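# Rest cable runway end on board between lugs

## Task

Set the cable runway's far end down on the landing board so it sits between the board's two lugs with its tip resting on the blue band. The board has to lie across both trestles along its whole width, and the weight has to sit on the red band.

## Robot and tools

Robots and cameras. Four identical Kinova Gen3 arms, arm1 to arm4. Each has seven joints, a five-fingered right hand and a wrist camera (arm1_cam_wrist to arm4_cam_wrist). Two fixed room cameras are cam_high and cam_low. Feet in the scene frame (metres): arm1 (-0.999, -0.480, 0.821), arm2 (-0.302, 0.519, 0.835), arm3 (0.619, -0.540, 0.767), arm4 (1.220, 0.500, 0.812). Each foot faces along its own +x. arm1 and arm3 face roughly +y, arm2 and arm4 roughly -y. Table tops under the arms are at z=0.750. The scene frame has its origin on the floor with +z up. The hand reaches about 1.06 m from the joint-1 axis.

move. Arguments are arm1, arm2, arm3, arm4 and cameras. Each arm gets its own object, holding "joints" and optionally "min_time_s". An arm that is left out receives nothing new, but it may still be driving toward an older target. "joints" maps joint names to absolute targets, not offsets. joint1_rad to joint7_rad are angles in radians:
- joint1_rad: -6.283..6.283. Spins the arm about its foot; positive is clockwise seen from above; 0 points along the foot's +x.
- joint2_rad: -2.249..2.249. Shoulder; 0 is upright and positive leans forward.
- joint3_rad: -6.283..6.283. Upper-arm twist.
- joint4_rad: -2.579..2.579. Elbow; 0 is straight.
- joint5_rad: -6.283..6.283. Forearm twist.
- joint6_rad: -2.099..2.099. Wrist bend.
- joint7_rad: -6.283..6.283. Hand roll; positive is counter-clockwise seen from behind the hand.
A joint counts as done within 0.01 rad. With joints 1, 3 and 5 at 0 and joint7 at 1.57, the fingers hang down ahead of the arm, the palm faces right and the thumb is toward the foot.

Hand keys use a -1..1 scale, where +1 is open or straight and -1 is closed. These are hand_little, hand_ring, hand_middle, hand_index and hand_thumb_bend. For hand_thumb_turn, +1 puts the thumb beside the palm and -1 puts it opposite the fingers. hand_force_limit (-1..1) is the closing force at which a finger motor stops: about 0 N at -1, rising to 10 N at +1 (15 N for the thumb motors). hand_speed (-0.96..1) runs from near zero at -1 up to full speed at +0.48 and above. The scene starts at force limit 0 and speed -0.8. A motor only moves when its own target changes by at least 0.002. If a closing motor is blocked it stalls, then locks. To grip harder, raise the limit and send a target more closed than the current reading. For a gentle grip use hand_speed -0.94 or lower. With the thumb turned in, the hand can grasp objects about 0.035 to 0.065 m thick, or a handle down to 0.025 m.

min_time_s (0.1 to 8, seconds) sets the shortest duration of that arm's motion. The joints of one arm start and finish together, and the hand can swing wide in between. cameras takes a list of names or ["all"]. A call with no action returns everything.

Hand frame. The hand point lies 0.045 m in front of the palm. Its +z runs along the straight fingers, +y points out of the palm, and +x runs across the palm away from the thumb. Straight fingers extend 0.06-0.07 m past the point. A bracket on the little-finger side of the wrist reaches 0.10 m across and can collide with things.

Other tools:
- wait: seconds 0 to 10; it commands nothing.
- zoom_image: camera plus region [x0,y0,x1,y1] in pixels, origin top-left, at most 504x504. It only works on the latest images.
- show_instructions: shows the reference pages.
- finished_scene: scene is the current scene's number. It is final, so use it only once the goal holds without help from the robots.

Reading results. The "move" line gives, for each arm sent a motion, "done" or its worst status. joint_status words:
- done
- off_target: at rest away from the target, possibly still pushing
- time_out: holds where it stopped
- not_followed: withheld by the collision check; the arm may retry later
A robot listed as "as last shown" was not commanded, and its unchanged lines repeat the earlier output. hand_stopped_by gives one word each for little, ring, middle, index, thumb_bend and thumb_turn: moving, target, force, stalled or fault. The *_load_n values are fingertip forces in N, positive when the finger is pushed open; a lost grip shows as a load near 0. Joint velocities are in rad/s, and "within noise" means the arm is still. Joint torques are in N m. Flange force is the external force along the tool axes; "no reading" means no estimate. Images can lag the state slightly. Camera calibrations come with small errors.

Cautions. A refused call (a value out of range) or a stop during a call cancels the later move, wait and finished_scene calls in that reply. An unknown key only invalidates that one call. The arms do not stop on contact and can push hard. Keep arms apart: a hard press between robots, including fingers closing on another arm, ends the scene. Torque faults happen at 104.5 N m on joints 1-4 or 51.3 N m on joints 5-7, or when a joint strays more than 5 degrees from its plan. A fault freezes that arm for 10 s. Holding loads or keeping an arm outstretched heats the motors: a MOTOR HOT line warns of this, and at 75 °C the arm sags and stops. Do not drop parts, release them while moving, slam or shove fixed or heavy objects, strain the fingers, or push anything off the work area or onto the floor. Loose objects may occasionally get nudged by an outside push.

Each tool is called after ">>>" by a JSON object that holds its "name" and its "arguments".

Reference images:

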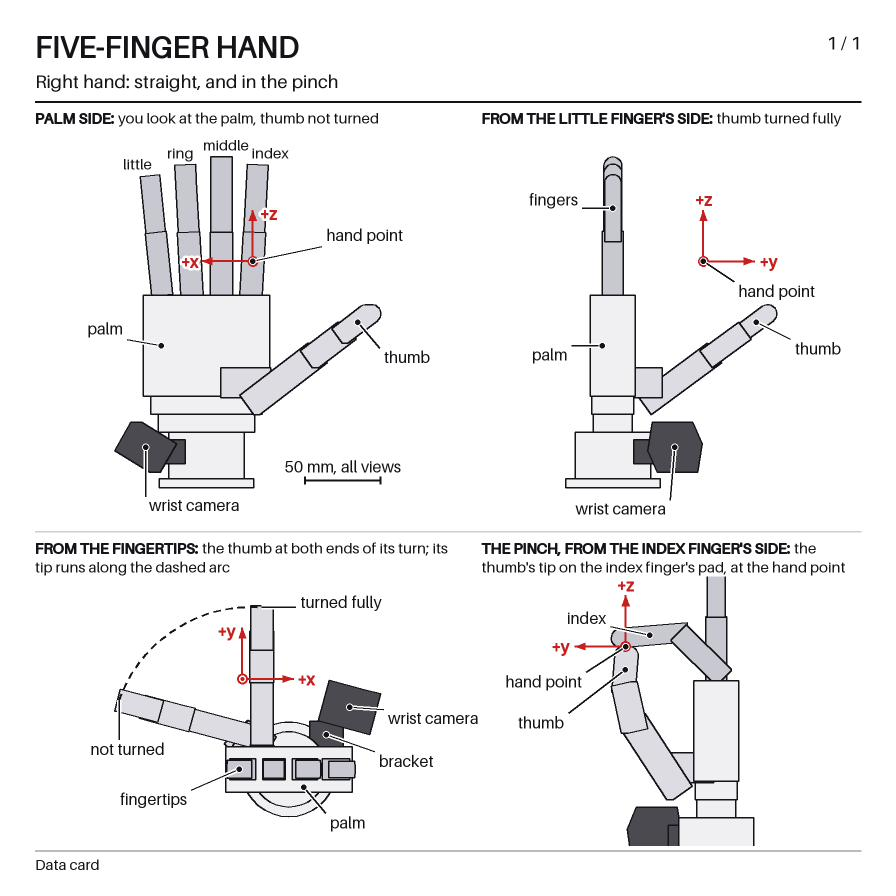

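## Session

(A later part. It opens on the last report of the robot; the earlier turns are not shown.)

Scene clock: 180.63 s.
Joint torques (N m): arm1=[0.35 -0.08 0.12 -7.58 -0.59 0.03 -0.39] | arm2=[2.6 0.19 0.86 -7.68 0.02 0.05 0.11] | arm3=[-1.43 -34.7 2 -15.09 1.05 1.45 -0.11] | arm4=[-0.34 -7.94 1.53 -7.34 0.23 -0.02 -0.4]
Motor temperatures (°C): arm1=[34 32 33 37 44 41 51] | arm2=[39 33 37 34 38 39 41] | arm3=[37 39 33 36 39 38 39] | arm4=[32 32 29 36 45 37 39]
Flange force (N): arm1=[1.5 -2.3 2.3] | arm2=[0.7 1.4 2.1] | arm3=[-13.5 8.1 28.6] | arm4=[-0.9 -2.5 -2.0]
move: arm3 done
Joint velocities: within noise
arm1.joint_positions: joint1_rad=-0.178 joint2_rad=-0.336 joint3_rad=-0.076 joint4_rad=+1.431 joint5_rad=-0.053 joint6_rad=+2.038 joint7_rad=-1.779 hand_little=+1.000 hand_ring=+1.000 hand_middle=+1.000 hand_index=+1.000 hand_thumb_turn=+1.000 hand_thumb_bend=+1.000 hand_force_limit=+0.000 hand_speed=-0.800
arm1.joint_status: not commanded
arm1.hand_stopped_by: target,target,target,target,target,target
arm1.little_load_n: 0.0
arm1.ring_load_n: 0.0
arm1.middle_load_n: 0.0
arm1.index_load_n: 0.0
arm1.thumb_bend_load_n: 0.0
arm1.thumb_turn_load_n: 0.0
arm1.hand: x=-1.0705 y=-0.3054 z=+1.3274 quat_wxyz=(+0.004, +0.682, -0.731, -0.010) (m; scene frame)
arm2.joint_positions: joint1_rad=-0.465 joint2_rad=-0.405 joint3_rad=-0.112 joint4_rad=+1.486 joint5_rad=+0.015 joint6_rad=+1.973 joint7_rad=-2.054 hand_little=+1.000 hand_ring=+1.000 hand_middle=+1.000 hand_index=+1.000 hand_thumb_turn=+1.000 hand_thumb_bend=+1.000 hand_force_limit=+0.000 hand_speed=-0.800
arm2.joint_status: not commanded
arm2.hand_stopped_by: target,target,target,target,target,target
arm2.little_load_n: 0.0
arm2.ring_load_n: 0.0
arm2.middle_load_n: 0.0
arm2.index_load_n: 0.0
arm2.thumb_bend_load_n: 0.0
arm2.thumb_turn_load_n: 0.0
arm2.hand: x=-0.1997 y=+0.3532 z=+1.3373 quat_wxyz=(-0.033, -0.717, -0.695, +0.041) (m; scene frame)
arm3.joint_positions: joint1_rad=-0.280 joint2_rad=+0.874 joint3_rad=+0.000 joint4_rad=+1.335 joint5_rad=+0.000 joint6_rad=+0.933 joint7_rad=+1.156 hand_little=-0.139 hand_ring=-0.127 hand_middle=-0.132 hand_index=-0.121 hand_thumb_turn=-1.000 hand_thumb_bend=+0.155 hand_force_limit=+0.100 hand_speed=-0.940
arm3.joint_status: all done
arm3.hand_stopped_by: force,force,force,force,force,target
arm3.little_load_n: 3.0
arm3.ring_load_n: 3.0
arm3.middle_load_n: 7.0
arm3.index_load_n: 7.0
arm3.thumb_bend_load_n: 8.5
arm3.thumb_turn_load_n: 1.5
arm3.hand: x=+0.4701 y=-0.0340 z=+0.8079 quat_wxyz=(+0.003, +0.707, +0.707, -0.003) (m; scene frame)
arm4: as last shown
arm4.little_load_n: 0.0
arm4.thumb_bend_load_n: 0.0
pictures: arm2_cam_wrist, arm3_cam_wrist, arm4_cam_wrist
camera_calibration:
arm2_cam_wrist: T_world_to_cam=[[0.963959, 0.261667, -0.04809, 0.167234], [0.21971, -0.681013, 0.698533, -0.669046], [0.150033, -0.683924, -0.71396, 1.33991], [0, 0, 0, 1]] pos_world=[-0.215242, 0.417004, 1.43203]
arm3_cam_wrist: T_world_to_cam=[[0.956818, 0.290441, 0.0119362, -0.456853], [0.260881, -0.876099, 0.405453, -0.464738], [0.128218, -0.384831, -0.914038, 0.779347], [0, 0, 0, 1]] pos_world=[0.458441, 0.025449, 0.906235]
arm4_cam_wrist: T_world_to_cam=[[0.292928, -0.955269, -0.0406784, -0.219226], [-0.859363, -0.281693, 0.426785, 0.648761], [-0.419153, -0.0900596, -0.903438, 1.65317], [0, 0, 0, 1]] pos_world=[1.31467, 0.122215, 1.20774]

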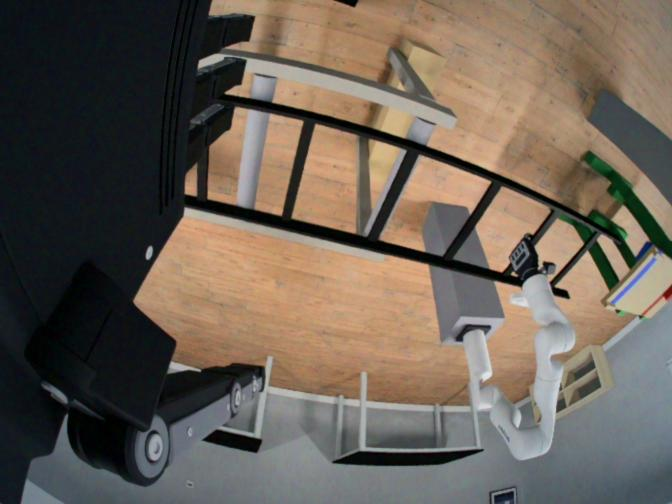

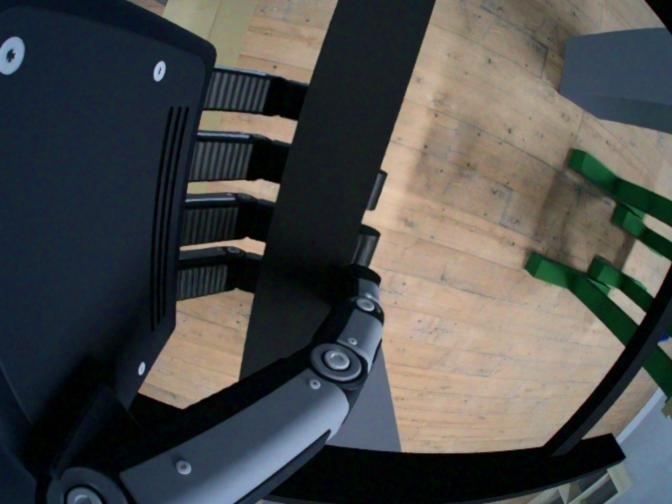

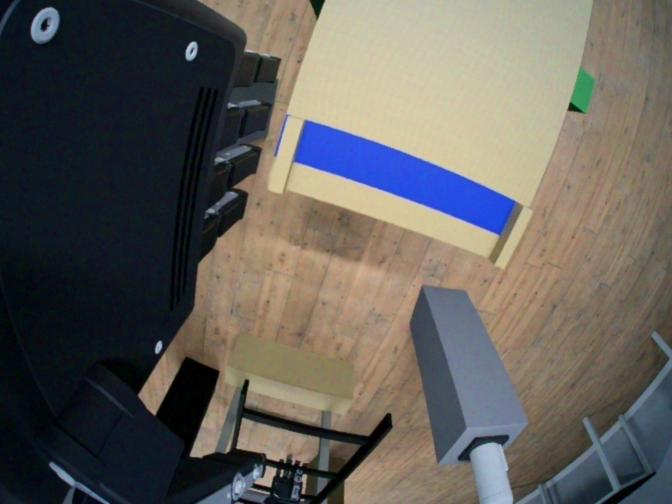

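>>> {"name": "move", "arguments": {"arm3": {"joints": {"joint1_rad": -0.1288, "joint2_rad": 0.8227, "joint4_rad": 1.4483, "joint6_rad": 0.8706, "joint7_rad": 1.3073}, "min_time_s": 2.2}, "cameras": []}}

>>> {"name": "move", "arguments": {"arm3": {"joints": {"joint1_rad": 0.0345, "joint2_rad": 0.7991, "joint4_rad": 1.4980, "joint6_rad": 0.8445, "joint7_rad": 1.4706}, "min_time_s": 2.2}, "cameras": ["arm2_cam_wrist", "arm4_cam_wrist", "cam_high"]}}

Scene clock: 209.20 s.
Joint torques (N m): arm1=[0.42 -0.07 0.12 -7.54 -0.59 0.01 -0.37] | arm2=[2.61 0.2 0.93 -7.74 -0.01 0.05 0.1] | arm3=[-1.26 -34.18 2.25 -14.68 1.1 1.54 -0.18] | arm4=[-0.36 -7.97 1.52 -7.32 0.23 -0.03 -0.38]
Motor temperatures (°C): arm1=[34 32 33 37 44 41 51] | arm2=[39 33 37 34 38 39 41] | arm3=[37 42 33 36 39 38 39] | arm4=[32 32 29 36 45 37 39]
Flange force (N): arm1=[1.5 -2.2 2.1] | arm2=[0.9 1.5 2.3] | arm3=[-12.7 5.5 30.6] | arm4=[-0.9 -2.4 -2.1]
move: arm3 done
Joint velocities: within noise
arm1, arm2: as last shown
arm3.joint_positions: joint1_rad=-0.129 joint2_rad=+0.823 joint3_rad=+0.000 joint4_rad=+1.448 joint5_rad=+0.000 joint6_rad=+0.871 joint7_rad=+1.307 hand_little=-0.139 hand_ring=-0.127 hand_middle=-0.132 hand_index=-0.121 hand_thumb_turn=-1.000 hand_thumb_bend=+0.155 hand_force_limit=+0.100 hand_speed=-0.940
arm3.joint_status: all done
arm3.hand_stopped_by: force,force,force,force,force,target
arm3.little_load_n: 3.0
arm3.ring_load_n: 3.5
arm3.middle_load_n: 7.5
arm3.index_load_n: 7.5
arm3.thumb_bend_load_n: 8.0
arm3.thumb_turn_load_n: 1.0
arm3.hand: x=+0.5602 y=-0.0341 z=+0.8089 quat_wxyz=(+0.003, +0.707, +0.707, -0.003) (m; scene frame)
arm4.joint_positions: joint1_rad=-0.155 joint2_rad=+0.102 joint3_rad=+0.000 joint4_rad=+1.756 joint5_rad=+0.000 joint6_rad=+1.284 joint7_rad=-3.385 hand_little=+1.000 hand_ring=+1.000 hand_middle=+1.000 hand_index=+1.000 hand_thumb_turn=+1.000 hand_thumb_bend=+1.000 hand_force_limit=+0.000 hand_speed=-0.800
arm4.joint_status: not commanded
arm4.hand_stopped_by: target,target,target,target,target,target
arm4.little_load_n: 0.0
arm4.ring_load_n: 0.0
arm4.middle_load_n: 0.0
arm4.index_load_n: 0.0
arm4.thumb_bend_load_n: 0.0
arm4.thumb_turn_load_n: 0.0
arm4.hand: x=+1.2512 y=+0.1028 z=+1.1086 quat_wxyz=(-0.006, -1.000, +0.000, +0.006) (m; scene frame)
pictures: none
No camera images: "cameras" was empty.

Scene clock: 211.70 s.
Joint torques (N m): arm1=[0.41 -0.09 0.18 -7.55 -0.58 0.02 -0.39] | arm2=[2.6 0.22 0.9 -7.72 0 0.05 0.12] | arm3=[-1.02 -34.46 2.54 -15.07 1.28 1.36 -0.18] | arm4=[-0.28 -8 1.51 -7.26 0.18 -0.06 -0.36]
Motor temperatures (°C): arm1=[34 32 33 37 44 41 51] | arm2=[39 33 37 34 38 39 41] | arm3=[37 42 33 36 39 38 39] | arm4=[32 32 29 36 45 37 39]
Flange force (N): arm1=[1.5 -2.0 2.1] | arm2=[0.9 1.5 2.3] | arm3=[-13.5 3.0 32.4] | arm4=[-0.6 -2.2 -2.3]
move: arm3 done
Joint velocities: within noise
arm1, arm2, arm4: as last shown
arm3.joint_positions: joint1_rad=+0.034 joint2_rad=+0.799 joint3_rad=+0.000 joint4_rad=+1.498 joint5_rad=+0.000 joint6_rad=+0.845 joint7_rad=+1.471 hand_little=-0.139 hand_ring=-0.127 hand_middle=-0.132 hand_index=-0.121 hand_thumb_turn=-1.000 hand_thumb_bend=+0.155 hand_force_limit=+0.100 hand_speed=-0.940
arm3.joint_status: all done
arm3.hand_stopped_by: force,force,force,force,force,target
arm3.little_load_n: 2.5
arm3.ring_load_n: 3.5
arm3.middle_load_n: 8.0
arm3.index_load_n: 8.5
arm3.thumb_bend_load_n: 8.5
arm3.thumb_turn_load_n: 1.5
arm3.hand: x=+0.6502 y=-0.0340 z=+0.8098 quat_wxyz=(+0.003, +0.707, +0.707, -0.003) (m; scene frame)
pictures: arm2_cam_wrist, arm4_cam_wrist, cam_high
camera_calibration:
arm2_cam_wrist: T_world_to_cam=[[0.963959, 0.261667, -0.04809, 0.167234], [0.21971, -0.681013, 0.698533, -0.669046], [0.150033, -0.683924, -0.71396, 1.33991], [0, 0, 0, 1]] pos_world=[-0.215242, 0.417004, 1.43203]
arm4_cam_wrist: T_world_to_cam=[[0.292928, -0.955269, -0.0406784, -0.219226], [-0.859363, -0.281693, 0.426785, 0.648761], [-0.419153, -0.0900596, -0.903438, 1.65317], [0, 0, 0, 1]] pos_world=[1.31467, 0.122215, 1.20774]

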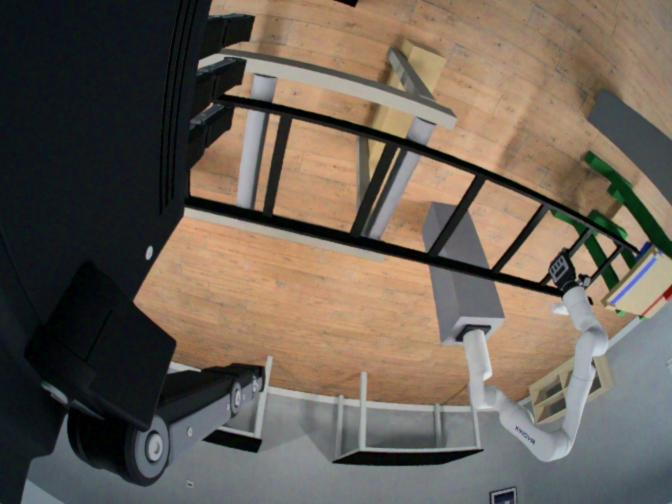

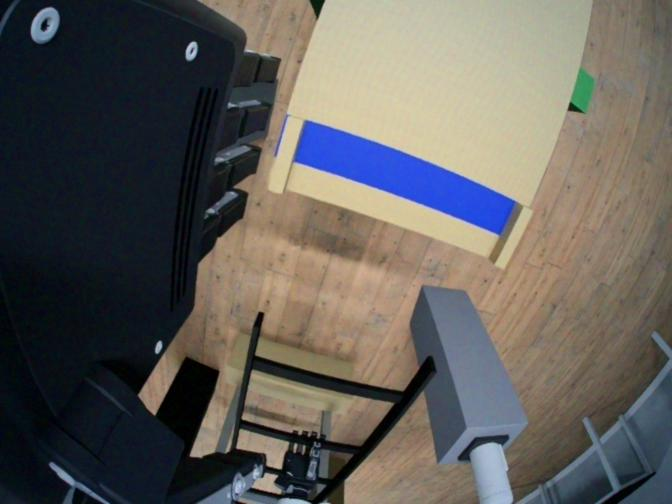

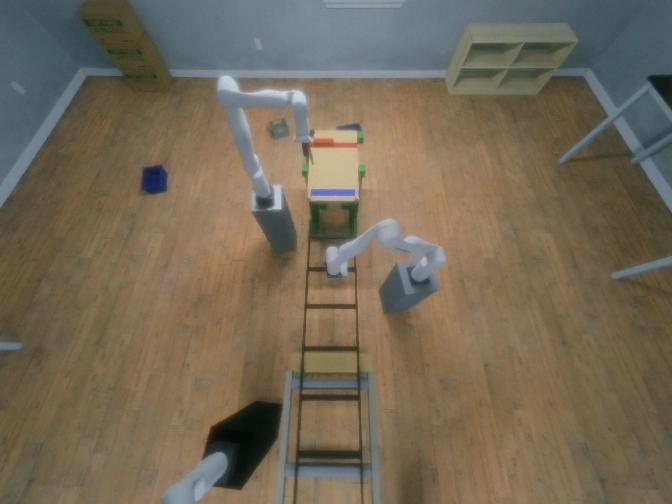

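>>> {"name": "move", "arguments": {"arm3": {"joints": {"joint1_rad": 0.2019, "joint2_rad": 0.8023, "joint4_rad": 1.4866, "joint6_rad": 0.8527, "joint7_rad": 1.6380}, "min_time_s": 2.2}, "cameras": []}}

>>> {"name": "move", "arguments": {"arm3": {"joints": {"joint1_rad": 0.3297, "joint2_rad": 0.8213, "joint4_rad": 1.4387, "joint6_rad": 0.8816, "joint7_rad": 1.7658}, "min_time_s": 2.2}, "cameras": ["arm1_cam_wrist", "arm4_cam_wrist", "cam_high", "cam_low"]}}

>>> {"name": "zoom_image", "arguments": {"camera": "arm4_cam_wrist", "region": [260, 200, 360, 300]}}

>>> {"name": "zoom_image", "arguments": {"camera": "arm4_cam_wrist", "region": [430, 240, 530, 340]}}

>>> {"name": "zoom_image", "arguments": {"camera": "cam_low", "region": [220, 210, 340, 300]}}

>>> {"name": "zoom_image", "arguments": {"camera": "cam_high", "region": [290, 170, 380, 260]}}

>>> {"name": "zoom_image", "arguments": {"camera": "cam_high", "region": [270, 384, 390, 504]}}

Scene clock: 223.77 s.
Joint torques (N m): arm1=[0.36 -0.06 0.12 -7.57 -0.58 0.02 -0.38] | arm2=[2.59 0.17 0.92 -7.64 -0.02 0.06 0.12] | arm3=[-0.85 -35.8 2.89 -15.87 1.47 1.08 -0.22] | arm4=[-0.31 -8 1.48 -7.28 0.19 -0.03 -0.39]
Motor temperatures (°C): arm1=[34 32 33 37 44 41 51] | arm2=[39 33 37 34 38 39 41] | arm3=[37 43 33 36 39 38 39] | arm4=[32 32 29 36 45 37 39]
Flange force (N): arm1=[1.6 -2.2 2.2] | arm2=[0.7 1.7 1.9] | arm3=[-14.0 0.5 34.1] | arm4=[-0.8 -2.2 -2.2]
move: arm3 done
Joint velocities: within noise
arm1, arm2, arm4: as last shown
arm3.joint_positions: joint1_rad=+0.202 joint2_rad=+0.802 joint3_rad=+0.000 joint4_rad=+1.487 joint5_rad=+0.000 joint6_rad=+0.853 joint7_rad=+1.638 hand_little=-0.139 hand_ring=-0.127 hand_middle=-0.132 hand_index=-0.121 hand_thumb_turn=-1.000 hand_thumb_bend=+0.155 hand_force_limit=+0.100 hand_speed=-0.940
arm3.joint_status: all done
arm3.hand_stopped_by: force,force,force,force,force,target
arm3.little_load_n: 2.5
arm3.ring_load_n: 3.5
arm3.middle_load_n: 8.5
arm3.index_load_n: 9.0
arm3.thumb_bend_load_n: 8.0
arm3.thumb_turn_load_n: 1.5
arm3.hand: x=+0.7402 y=-0.0339 z=+0.8108 quat_wxyz=(+0.003, +0.707, +0.707, -0.003) (m; scene frame)
pictures: none
No camera images: "cameras" was empty.

Scene clock: 226.27 s.
Joint torques (N m): arm1=[0.4 -0.04 0.12 -7.59 -0.6 0.02 -0.39] | arm2=[2.63 0.16 0.95 -7.77 -0.01 0.04 0.08] | arm3=[-3.11 -37.23 0.65 -16.38 0.51 1.14 -0.24] | arm4=[-0.33 -7.93 1.47 -7.26 0.2 -0.02 -0.43]
Motor temperatures (°C): arm1=[34 32 33 37 44 41 51] | arm2=[39 33 37 34 38 39 41] | arm3=[37 43 33 36 39 38 39] | arm4=[32 32 29 36 45 37 39]
Flange force (N): arm1=[1.6 -2.3 2.3] | arm2=[0.8 1.6 2.4] | arm3=[-14.8 2.8 35.4] | arm4=[-1.0 -2.3 -2.2]
move: arm3 done
Joint velocities: within noise
arm1, arm2, arm4: as last shown
arm3.joint_positions: joint1_rad=+0.330 joint2_rad=+0.821 joint3_rad=+0.000 joint4_rad=+1.439 joint5_rad=+0.000 joint6_rad=+0.882 joint7_rad=+1.766 hand_little=-0.139 hand_ring=-0.127 hand_middle=-0.132 hand_index=-0.121 hand_thumb_turn=-1.000 hand_thumb_bend=+0.155 hand_force_limit=+0.100 hand_speed=-0.940
arm3.joint_status: all done
arm3.hand_stopped_by: force,force,force,force,force,target
arm3.little_load_n: 2.5
arm3.ring_load_n: 3.0
arm3.middle_load_n: 8.0
arm3.index_load_n: 9.5
arm3.thumb_bend_load_n: 8.0
arm3.thumb_turn_load_n: 1.5
arm3.hand: x=+0.8102 y=-0.0349 z=+0.8120 quat_wxyz=(+0.003, +0.707, +0.707, -0.003) (m; scene frame)
arm4.ring_load_n: 0.5
arm4.middle_load_n: 0.5
pictures: arm1_cam_wrist, arm4_cam_wrist, cam_high, cam_low
camera_calibration:
arm1_cam_wrist: T_world_to_cam=[[-0.982364, -0.186774, 0.00876076, -1.11453], [-0.147992, 0.805313, 0.574081, -0.678906], [-0.114278, 0.56266, -0.818751, 1.25137], [0, 0, 0, 1]] pos_world=[-1.05235, -0.36553, 1.42407]
arm4_cam_wrist: T_world_to_cam=[[0.292928, -0.955269, -0.0406784, -0.219226], [-0.859363, -0.281693, 0.426785, 0.648761], [-0.419153, -0.0900596, -0.903438, 1.65317], [0, 0, 0, 1]] pos_world=[1.31467, 0.122215, 1.20774]

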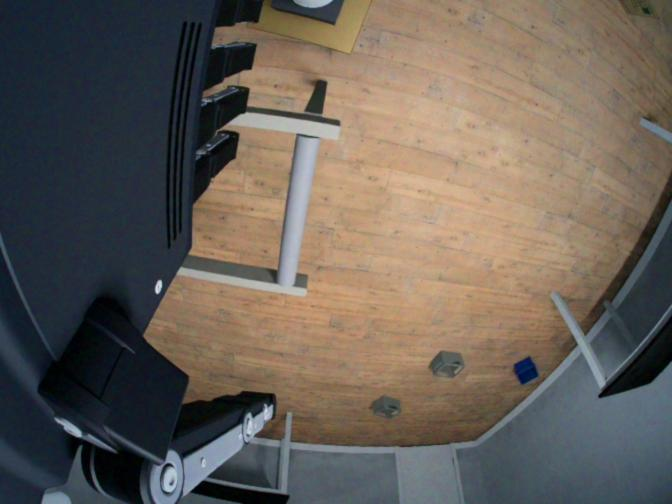

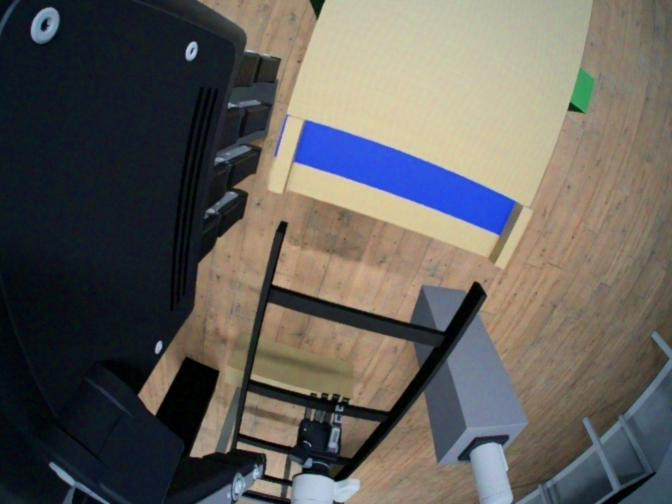

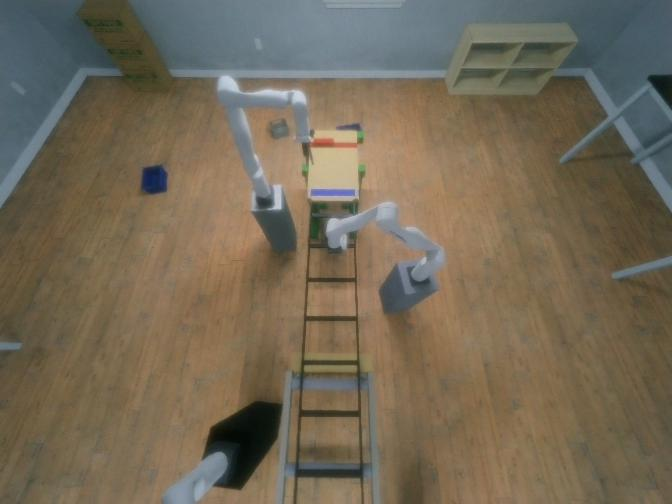

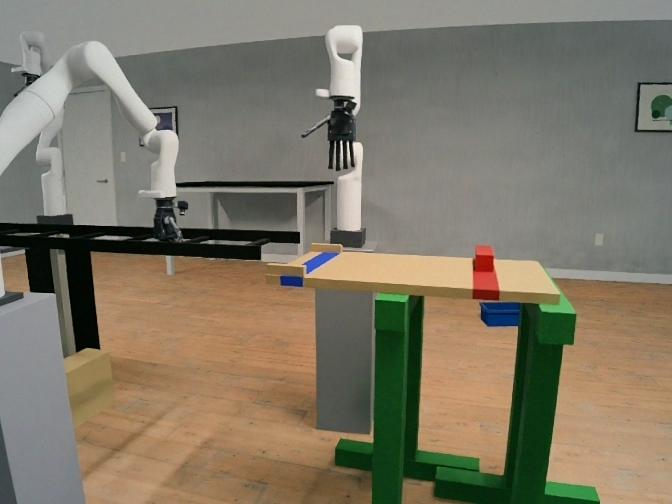

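Scaled by 5.040 from the camera's 672x504 image, which has a finer 960x720 frame.

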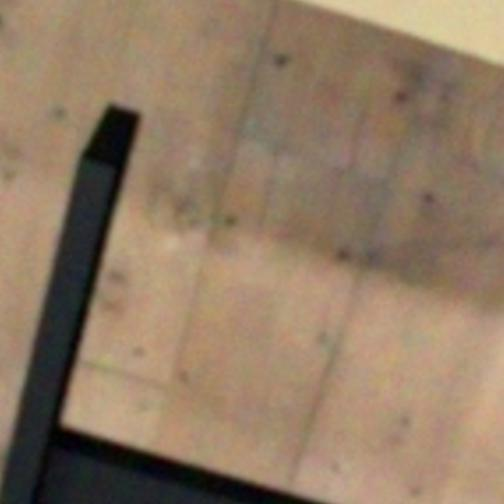

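Scaled by 5.040 from the camera's 672x504 image, which has a finer 960x720 frame.

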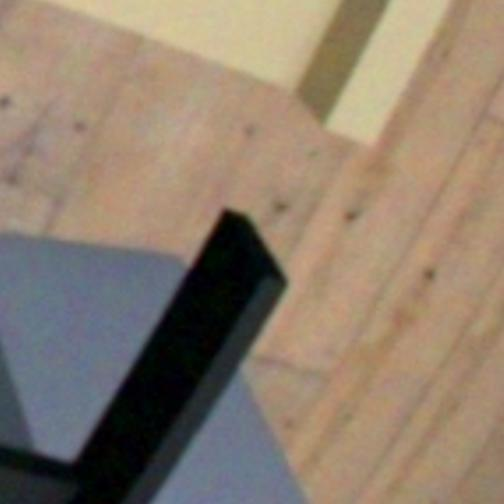

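Scaled by 4.200 from the camera's 672x504 image, which has a finer 960x720 frame.

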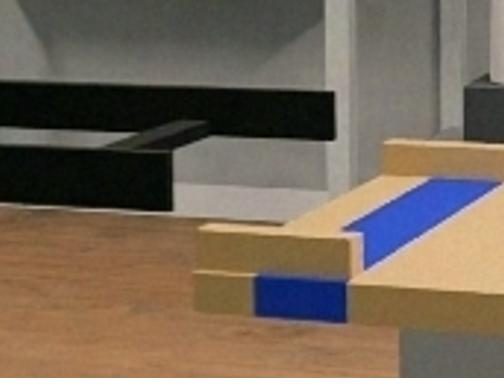

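Scaled by 5.600 from the camera's 672x504 image, which has a finer 960x720 frame.

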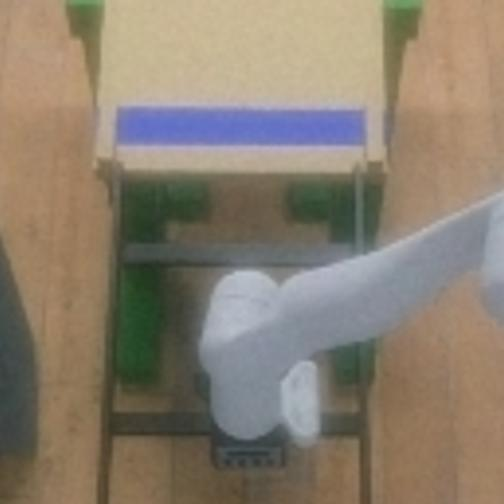

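Scaled by 4.200 from the camera's 672x504 image, which has a finer 960x720 frame.

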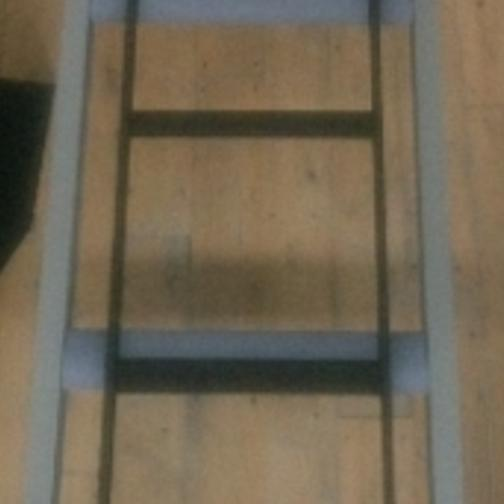

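>>> {"name": "move", "arguments": {"arm3": {"joints": {"joint1_rad": 0.3652, "joint2_rad": 0.8122, "joint4_rad": 1.4104, "joint6_rad": 0.9190, "joint7_rad": 1.8013}, "min_time_s": 1.8}, "cameras": []}}

>>> {"name": "move", "arguments": {"arm3": {"joints": {"joint1_rad": 0.5100, "joint2_rad": 0.8687, "joint4_rad": 1.2851, "joint6_rad": 0.9878, "joint7_rad": 1.9461}, "min_time_s": 2.5}, "cameras": ["arm4_cam_wrist", "cam_high", "cam_low"]}}

>>> {"name": "zoom_image", "arguments": {"camera": "arm4_cam_wrist", "region": [260, 100, 360, 200]}}

>>> {"name": "zoom_image", "arguments": {"camera": "arm4_cam_wrist", "region": [460, 180, 560, 280]}}

>>> {"name": "zoom_image", "arguments": {"camera": "cam_low", "region": [240, 210, 360, 300]}}

Scene clock: 273.47 s.
Joint torques (N m): arm1=[0.4 -0.08 0.12 -7.61 -0.59 0.01 -0.39] | arm2=[2.63 0.17 0.92 -7.67 -0.02 0.06 0.11] | arm3=[-0.56 -34.25 2.97 -15.92 1.57 0.67 -0.15] | arm4=[-0.36 -7.99 1.53 -7.26 0.24 -0.02 -0.42]
Motor temperatures (°C): arm1=[34 32 33 37 44 41 51] | arm2=[39 33 37 34 38 39 41] | arm3=[37 44 33 37 39 38 39] | arm4=[32 32 29 36 45 37 39]
Flange force (N): arm1=[1.6 -2.3 2.3] | arm2=[0.7 1.6 2.1] | arm3=[-15.2 -2.8 29.3] | arm4=[-0.9 -2.2 -2.2]
move: arm3 done
Joint velocities: within noise
arm1, arm2, arm4: as last shown
arm3.joint_positions: joint1_rad=+0.365 joint2_rad=+0.812 joint3_rad=+0.000 joint4_rad=+1.410 joint5_rad=+0.000 joint6_rad=+0.919 joint7_rad=+1.801 hand_little=-0.139 hand_ring=-0.127 hand_middle=-0.132 hand_index=-0.121 hand_thumb_turn=-1.000 hand_thumb_bend=+0.155 hand_force_limit=+0.100 hand_speed=-0.940
arm3.joint_status: all done
arm3.hand_stopped_by: force,force,force,force,force,target
arm3.little_load_n: 2.0
arm3.ring_load_n: 2.5
arm3.middle_load_n: 7.5
arm3.index_load_n: 8.5
arm3.thumb_bend_load_n: 7.5
arm3.thumb_turn_load_n: 1.0
arm3.hand: x=+0.8302 y=-0.0352 z=+0.8240 quat_wxyz=(+0.003, +0.707, +0.707, -0.003) (m; scene frame)
arm4.ring_load_n: 0.0
arm4.middle_load_n: 0.0
pictures: none
No camera images: "cameras" was empty.

Scene clock: 276.27 s.
Joint torques (N m): arm1=[0.44 -0.09 0.06 -7.59 -0.58 0.03 -0.39] | arm2=[2.6 0.2 0.93 -7.66 0.01 0.07 0.09] | arm3=[-0.41 -37.25 3.29 -17.04 1.82 0.73 -0.13] | arm4=[-0.37 -8 1.56 -7.3 0.2 -0.02 -0.4]
Motor temperatures (°C): arm1=[34 32 33 37 44 41 51] | arm2=[39 33 37 34 38 39 41] | arm3=[37 44 33 37 39 38 39] | arm4=[32 32 29 36 45 37 39]
Flange force (N): arm1=[1.5 -2.5 2.3] | arm2=[0.8 1.6 2.1] | arm3=[-15.4 -5.6 31.5] | arm4=[-0.8 -2.3 -2.1]
move: arm3 done
Joint velocities: within noise
arm1, arm2, arm4: as last shown
arm2.little_load_n: -0.5
arm3.joint_positions: joint1_rad=+0.510 joint2_rad=+0.869 joint3_rad=+0.000 joint4_rad=+1.285 joint5_rad=+0.000 joint6_rad=+0.988 joint7_rad=+1.946 hand_little=-0.139 hand_ring=-0.127 hand_middle=-0.132 hand_index=-0.121 hand_thumb_turn=-1.000 hand_thumb_bend=+0.155 hand_force_limit=+0.100 hand_speed=-0.940
arm3.joint_status: all done
arm3.hand_stopped_by: force,force,force,force,force,target
arm3.little_load_n: 1.5
arm3.ring_load_n: 2.5
arm3.middle_load_n: 7.5
arm3.index_load_n: 8.5
arm3.thumb_bend_load_n: 7.0
arm3.thumb_turn_load_n: 1.0
arm3.hand: x=+0.9162 y=-0.0361 z=+0.8239 quat_wxyz=(+0.003, +0.707, +0.707, -0.003) (m; scene frame)
arm4.index_load_n: -0.5
arm4.thumb_bend_load_n: -0.5
pictures: arm4_cam_wrist, cam_high, cam_low
camera_calibration:
arm4_cam_wrist: T_world_to_cam=[[0.292928, -0.955269, -0.0406784, -0.219226], [-0.859363, -0.281693, 0.426785, 0.648761], [-0.419153, -0.0900596, -0.903438, 1.65317], [0, 0, 0, 1]] pos_world=[1.31467, 0.122215, 1.20774]

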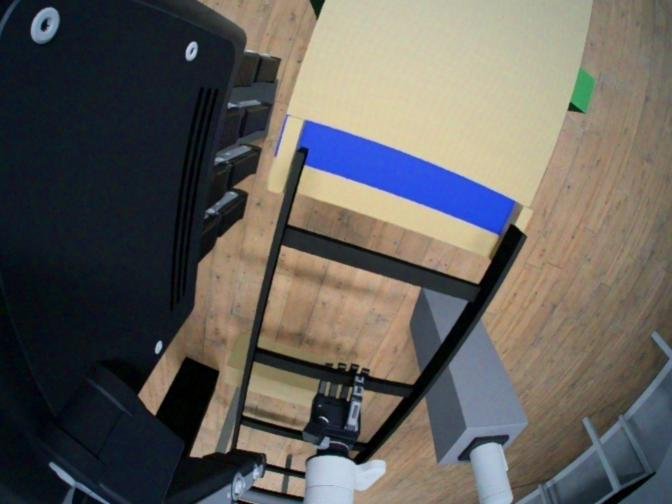

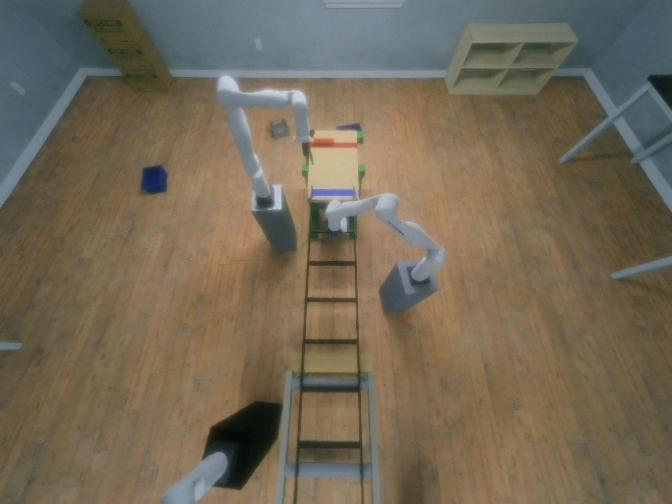

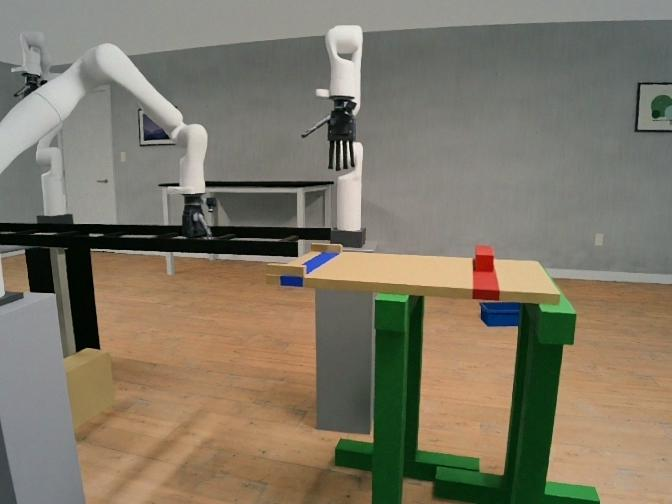

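Scaled by 5.040 from the camera's 672x504 image, which has a finer 960x720 frame.

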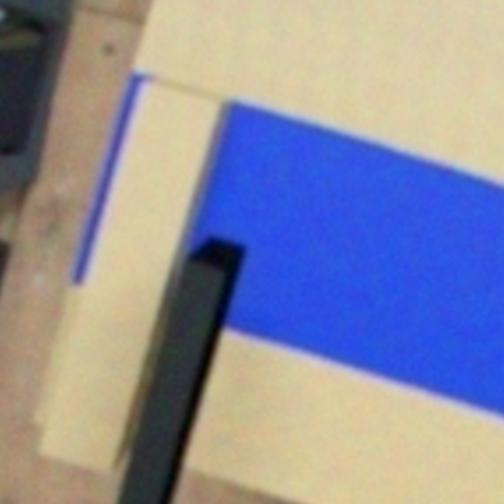

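Scaled by 5.040 from the camera's 672x504 image, which has a finer 960x720 frame.

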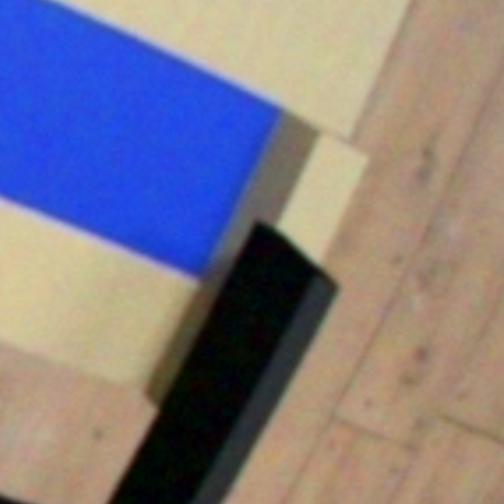

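Scaled by 4.200 from the camera's 672x504 image, which has a finer 960x720 frame.

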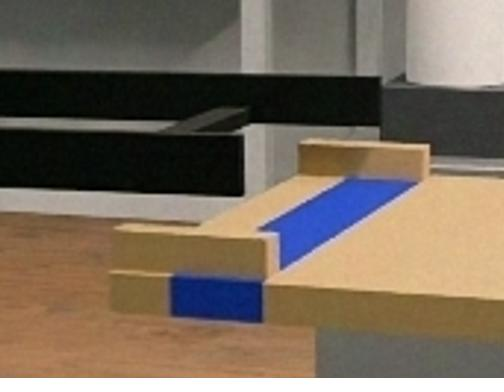

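>>> {"name": "move", "arguments": {"arm3": {"joints": {"joint1_rad": 0.5100, "joint2_rad": 0.8939, "joint4_rad": 1.2977, "joint6_rad": 0.9500, "joint7_rad": 1.9461}, "min_time_s": 2}, "cameras": ["arm4_cam_wrist", "cam_low"]}}

>>> {"name": "zoom_image", "arguments": {"camera": "arm4_cam_wrist", "region": [260, 80, 560, 305]}}

>>> {"name": "zoom_image", "arguments": {"camera": "cam_low", "region": [240, 210, 360, 300]}}

Scene clock: 300.47 s.
Joint torques (N m): arm1=[0.45 -0.06 0.12 -7.57 -0.58 0 -0.4] | arm2=[2.59 0.22 0.95 -7.69 -0.02 0.06 0.08] | arm3=[-0.92 -37.21 2.89 -16.48 1.66 0.77 -0.17] | arm4=[-0.36 -7.98 1.45 -7.32 0.25 -0.02 -0.41]
Motor temperatures (°C): arm1=[34 32 33 37 44 41 51] | arm2=[39 33 37 34 38 40 41] | arm3=[37 44 33 37 39 38 39] | arm4=[32 32 29 36 45 37 39]
Flange force (N): arm1=[1.6 -2.3 2.2] | arm2=[0.8 1.5 2.2] | arm3=[-15.3 -4.5 30.7] | arm4=[-1.0 -2.3 -2.1]
move: arm3 done
Joint velocities: within noise
arm1, arm2, arm4: as last shown
arm2.little_load_n: 0.0
arm3.joint_positions: joint1_rad=+0.510 joint2_rad=+0.894 joint3_rad=+0.000 joint4_rad=+1.298 joint5_rad=+0.000 joint6_rad=+0.950 joint7_rad=+1.946 hand_little=-0.139 hand_ring=-0.127 hand_middle=-0.132 hand_index=-0.121 hand_thumb_turn=-1.000 hand_thumb_bend=+0.155 hand_force_limit=+0.100 hand_speed=-0.940
arm3.joint_status: all done
arm3.hand_stopped_by: force,force,force,force,force,target
arm3.little_load_n: 1.0
arm3.ring_load_n: 2.0
arm3.middle_load_n: 6.5
arm3.index_load_n: 8.0
arm3.thumb_bend_load_n: 8.0
arm3.thumb_turn_load_n: 1.0
arm3.hand: x=+0.9163 y=-0.0363 z=+0.8060 quat_wxyz=(+0.003, +0.707, +0.707, -0.003) (m; scene frame)
arm4.index_load_n: 0.0
arm4.thumb_bend_load_n: 0.0
pictures: arm4_cam_wrist, cam_low
camera_calibration:
arm4_cam_wrist: T_world_to_cam=[[0.292928, -0.955269, -0.0406784, -0.219226], [-0.859363, -0.281693, 0.426785, 0.648761], [-0.419153, -0.0900596, -0.903438, 1.65317], [0, 0, 0, 1]] pos_world=[1.31467, 0.122215, 1.20774]

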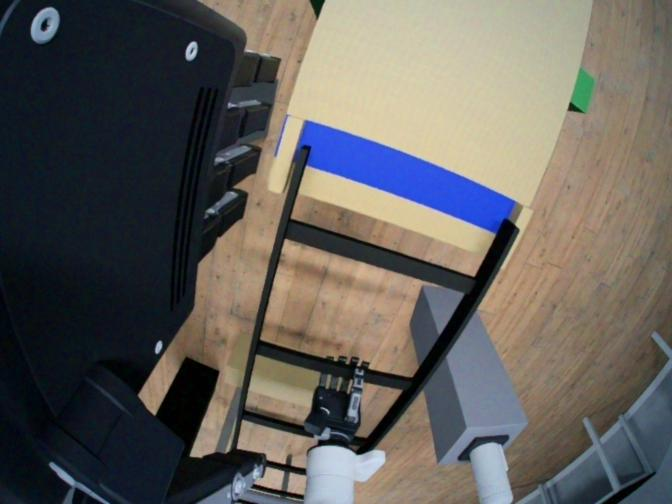

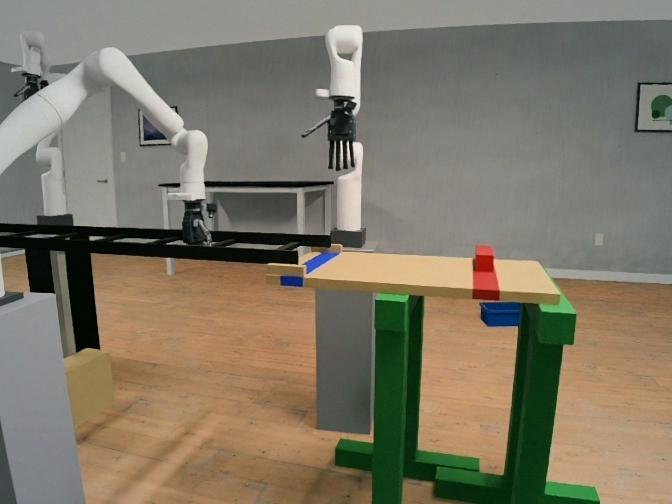

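Scaled by 1.680 from the camera's 672x504 image, which has a finer 960x720 frame.

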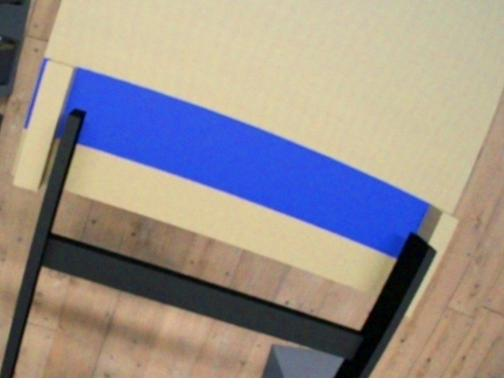

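Scaled by 4.200 from the camera's 672x504 image, which has a finer 960x720 frame.

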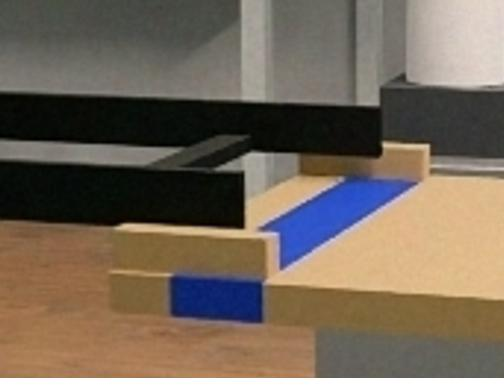

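>>> {"name": "move", "arguments": {"arm3": {"joints": {"joint2_rad": 0.9085, "joint4_rad": 1.3036, "joint6_rad": 0.9295}, "min_time_s": 1.5}, "cameras": []}}

>>> {"name": "move", "arguments": {"arm3": {"joints": {"joint2_rad": 0.9159, "joint4_rad": 1.3063, "joint6_rad": 0.9194}, "min_time_s": 1.5}, "cameras": ["arm4_cam_wrist", "cam_low"]}}

>>> {"name": "zoom_image", "arguments": {"camera": "cam_low", "region": [240, 210, 360, 300]}}

>>> {"name": "zoom_image", "arguments": {"camera": "arm4_cam_wrist", "region": [260, 80, 560, 305]}}

Scene clock: 310.07 s.
Joint torques (N m): arm1=[0.42 -0.04 0.1 -7.56 -0.58 0.02 -0.38] | arm2=[2.66 0.19 0.89 -7.65 -0.02 0.05 0.11] | arm3=[-1.45 -31.33 2.13 -14.43 1.21 0.19 0] | arm4=[-0.36 -7.89 1.54 -7.24 0.21 0.01 -0.38]
Motor temperatures (°C): arm1=[34 32 33 37 44 41 51] | arm2=[39 33 37 34 38 40 41] | arm3=[37 44 33 37 39 38 39] | arm4=[32 32 29 36 45 37 39]
Flange force (N): arm1=[1.6 -2.3 2.2] | arm2=[0.7 1.5 2.0] | arm3=[-17.2 -4.7 19.5] | arm4=[-0.8 -2.4 -2.2]
move: arm3 done
Joint velocities: within noise
arm1.joint_positions: joint1_rad=-0.178 joint2_rad=-0.336 joint3_rad=-0.076 joint4_rad=+1.431 joint5_rad=-0.053 joint6_rad=+2.038 joint7_rad=-1.779 hand_little=+1.000 hand_ring=+1.000 hand_middle=+1.000 hand_index=+1.000 hand_thumb_turn=+1.000 hand_thumb_bend=+1.000 hand_force_limit=+0.000 hand_speed=-0.800
arm1.joint_status: not commanded
arm1.hand_stopped_by: target,target,target,target,target,target
arm1.little_load_n: 0.0
arm1.ring_load_n: -0.5
arm1.middle_load_n: 0.0
arm1.index_load_n: 0.0
arm1.thumb_bend_load_n: 0.0
arm1.thumb_turn_load_n: 0.0
arm1.hand: x=-1.0705 y=-0.3054 z=+1.3274 quat_wxyz=(+0.004, +0.682, -0.731, -0.010) (m; scene frame)
arm2.joint_positions: joint1_rad=-0.465 joint2_rad=-0.405 joint3_rad=-0.112 joint4_rad=+1.486 joint5_rad=+0.015 joint6_rad=+1.973 joint7_rad=-2.054 hand_little=+1.000 hand_ring=+1.000 hand_middle=+1.000 hand_index=+1.000 hand_thumb_turn=+1.000 hand_thumb_bend=+1.000 hand_force_limit=+0.000 hand_speed=-0.800
arm2.joint_status: not commanded
arm2.hand_stopped_by: target,target,target,target,target,target
arm2.little_load_n: 0.0
arm2.ring_load_n: 0.0
arm2.middle_load_n: 0.0
arm2.index_load_n: 0.0
arm2.thumb_bend_load_n: 0.0
arm2.thumb_turn_load_n: 0.0
arm2.hand: x=-0.1997 y=+0.3532 z=+1.3373 quat_wxyz=(-0.033, -0.717, -0.695, +0.041) (m; scene frame)
arm3.joint_positions: joint1_rad=+0.510 joint2_rad=+0.909 joint3_rad=+0.000 joint4_rad=+1.304 joint5_rad=+0.000 joint6_rad=+0.930 joint7_rad=+1.946 hand_little=-0.139 hand_ring=-0.128 hand_middle=-0.132 hand_index=-0.121 hand_thumb_turn=-1.000 hand_thumb_bend=+0.155 hand_force_limit=+0.100 hand_speed=-0.940
arm3.joint_status: all done
arm3.hand_stopped_by: force,force,force,force,force,target
arm3.little_load_n: 0.5
arm3.ring_load_n: 0.5
arm3.middle_load_n: 4.5
arm3.index_load_n: 6.5
arm3.thumb_bend_load_n: 9.0
arm3.thumb_turn_load_n: 1.0
arm3.hand: x=+0.9163 y=-0.0363 z=+0.7959 quat_wxyz=(+0.003, +0.707, +0.707, -0.003) (m; scene frame)
arm4: as last shown
arm4.thumb_bend_load_n: -0.5
pictures: none
No camera images: "cameras" was empty.

Scene clock: 311.87 s.
Joint torques (N m): arm1=[0.37 -0.05 0.15 -7.55 -0.59 0.05 -0.38] | arm2=[2.66 0.19 0.9 -7.68 -0.01 0.09 0.11] | arm3=[-1.41 -31.31 2.13 -14.14 1.19 0.3 -0.03] | arm4=[-0.29 -7.99 1.52 -7.27 0.21 -0.02 -0.37]
Motor temperatures (°C): arm1=[34 32 33 37 44 41 51] | arm2=[39 33 37 34 38 40 41] | arm3=[37 44 33 37 39 38 39] | arm4=[32 32 29 36 45 37 39]
Flange force (N): arm1=[1.5 -2.1 2.2] | arm2=[0.7 1.5 2.2] | arm3=[-16.7 -4.5 19.3] | arm4=[-0.7 -2.3 -2.2]
move: arm3 done
Joint velocities: within noise
arm1, arm2: as last shown
arm1.ring_load_n: 0.0
arm2.ring_load_n: 0.5
arm3.joint_positions: joint1_rad=+0.510 joint2_rad=+0.916 joint3_rad=+0.000 joint4_rad=+1.306 joint5_rad=+0.000 joint6_rad=+0.919 joint7_rad=+1.946 hand_little=-0.139 hand_ring=-0.128 hand_middle=-0.132 hand_index=-0.121 hand_thumb_turn=-1.000 hand_thumb_bend=+0.155 hand_force_limit=+0.100 hand_speed=-0.940
arm3.joint_status: all done
arm3.hand_stopped_by: force,force,force,force,force,target
arm3.little_load_n: 0.5
arm3.ring_load_n: 0.5
arm3.middle_load_n: 5.0
arm3.index_load_n: 6.5
arm3.thumb_bend_load_n: 9.0
arm3.thumb_turn_load_n: 1.5
arm3.hand: x=+0.9163 y=-0.0364 z=+0.7909 quat_wxyz=(+0.003, +0.707, +0.707, -0.003) (m; scene frame)
arm4.joint_positions: joint1_rad=-0.155 joint2_rad=+0.102 joint3_rad=+0.000 joint4_rad=+1.756 joint5_rad=+0.000 joint6_rad=+1.284 joint7_rad=-3.385 hand_little=+1.000 hand_ring=+1.000 hand_middle=+1.000 hand_index=+1.000 hand_thumb_turn=+1.000 hand_thumb_bend=+1.000 hand_force_limit=+0.000 hand_speed=-0.800
arm4.joint_status: not commanded
arm4.hand_stopped_by: target,target,target,target,target,target
arm4.little_load_n: 0.0
arm4.ring_load_n: 0.0
arm4.middle_load_n: 0.0
arm4.index_load_n: 0.0
arm4.thumb_bend_load_n: 0.0
arm4.thumb_turn_load_n: 0.0
arm4.hand: x=+1.2512 y=+0.1028 z=+1.1086 quat_wxyz=(-0.006, -1.000, +0.000, +0.006) (m; scene frame)
pictures: arm4_cam_wrist, cam_low
camera_calibration:
arm4_cam_wrist: T_world_to_cam=[[0.292928, -0.955269, -0.0406784, -0.219226], [-0.859363, -0.281693, 0.426785, 0.648761], [-0.419153, -0.0900596, -0.903438, 1.65317], [0, 0, 0, 1]] pos_world=[1.31467, 0.122215, 1.20774]

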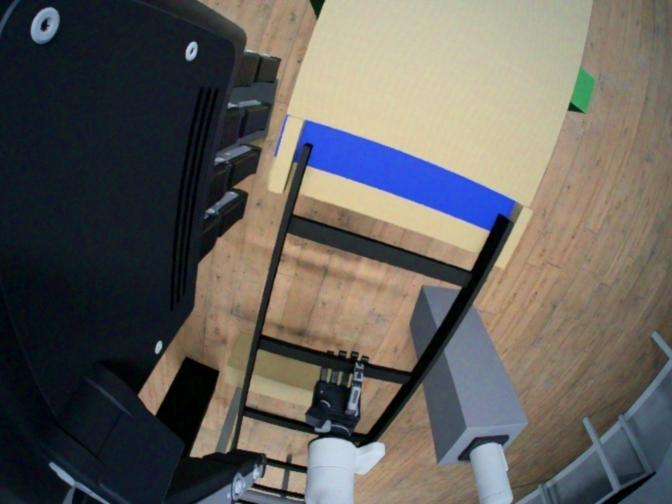

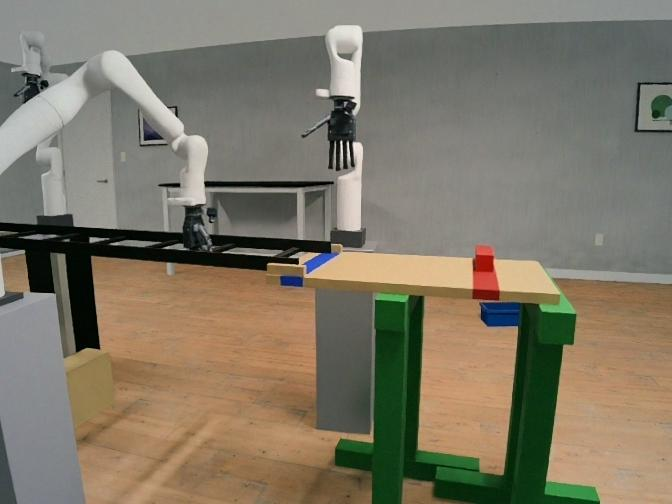

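Scaled by 4.200 from the camera's 672x504 image, which has a finer 960x720 frame.

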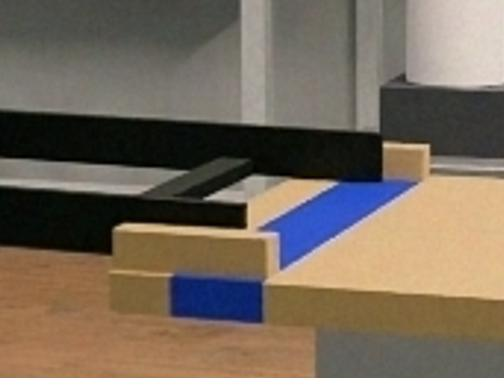

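Scaled by 1.680 from the camera's 672x504 image, which has a finer 960x720 frame.

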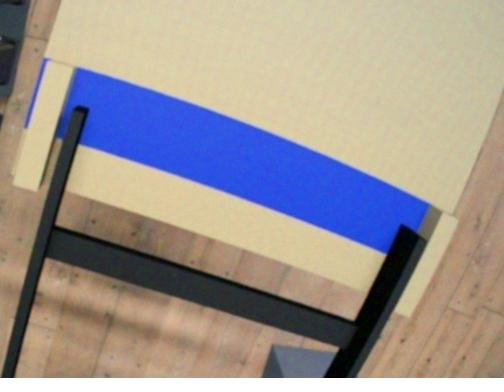

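>>> {"name": "move", "arguments": {"arm3": {"joints": {"joint2_rad": 0.9204, "joint4_rad": 1.3079, "joint6_rad": 0.9133}, "min_time_s": 1.5}, "cameras": ["cam_low"]}}

>>> {"name": "zoom_image", "arguments": {"camera": "cam_low", "region": [240, 210, 360, 300]}}

Scene clock: 324.97 s.
Joint torques (N m): arm1=[0.43 -0.03 0.16 -7.57 -0.59 -0.03 -0.39] | arm2=[2.65 0.22 0.94 -7.68 0.01 0.07 0.09] | arm3=[-3.39 -17.25 -1.05 -7.39 -0.82 0.63 -0.13] | arm4=[-0.34 -7.93 1.48 -7.28 0.21 -0.04 -0.43]
Motor temperatures (°C): arm1=[34 32 33 37 44 41 51] | arm2=[39 33 37 34 38 40 41] | arm3=[37 43 33 37 39 38 39] | arm4=[32 32 29 36 45 37 39]
Flange force (N): arm1=[1.7 -2.2 2.1] | arm2=[0.8 1.6 2.2] | arm3=[-15.8 -0.2 -4.6] | arm4=[-1.0 -2.3 -2.2]
move: arm3 done
Joint velocities: within noise
arm1, arm2, arm4: as last shown
arm2.ring_load_n: 0.0
arm3.joint_positions: joint1_rad=+0.510 joint2_rad=+0.920 joint3_rad=+0.000 joint4_rad=+1.308 joint5_rad=+0.000 joint6_rad=+0.913 joint7_rad=+1.946 hand_little=-0.139 hand_ring=-0.128 hand_middle=-0.133 hand_index=-0.122 hand_thumb_turn=-1.000 hand_thumb_bend=+0.155 hand_force_limit=+0.100 hand_speed=-0.940
arm3.joint_status: all done
arm3.hand_stopped_by: force,force,force,force,force,target
arm3.little_load_n: 0.0
arm3.ring_load_n: 0.0
arm3.middle_load_n: 0.0
arm3.index_load_n: 0.0
arm3.thumb_bend_load_n: 4.5
arm3.thumb_turn_load_n: 0.5
arm3.hand: x=+0.9163 y=-0.0364 z=+0.7879 quat_wxyz=(+0.003, +0.707, +0.707, -0.003) (m; scene frame)
pictures: cam_low

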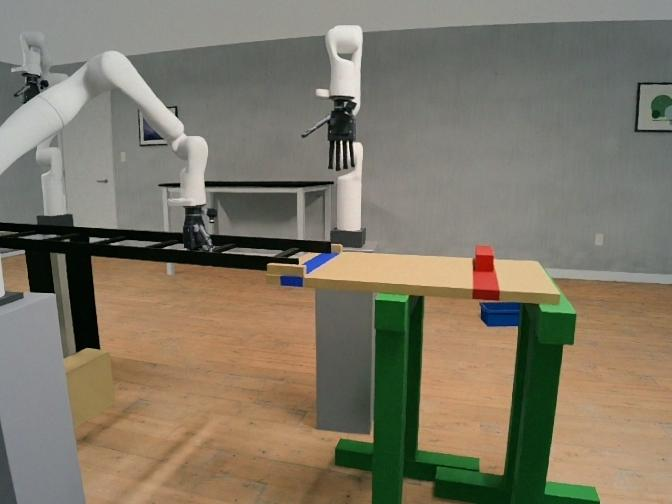

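Scaled by 4.200 from the camera's 672x504 image, which has a finer 960x720 frame.

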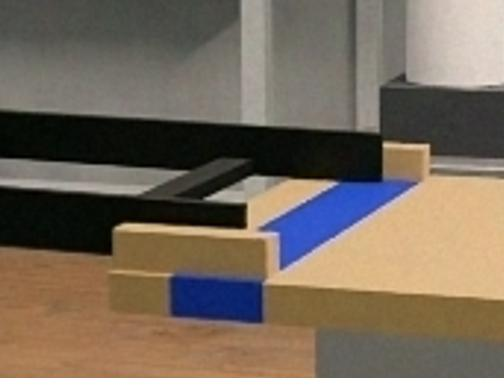

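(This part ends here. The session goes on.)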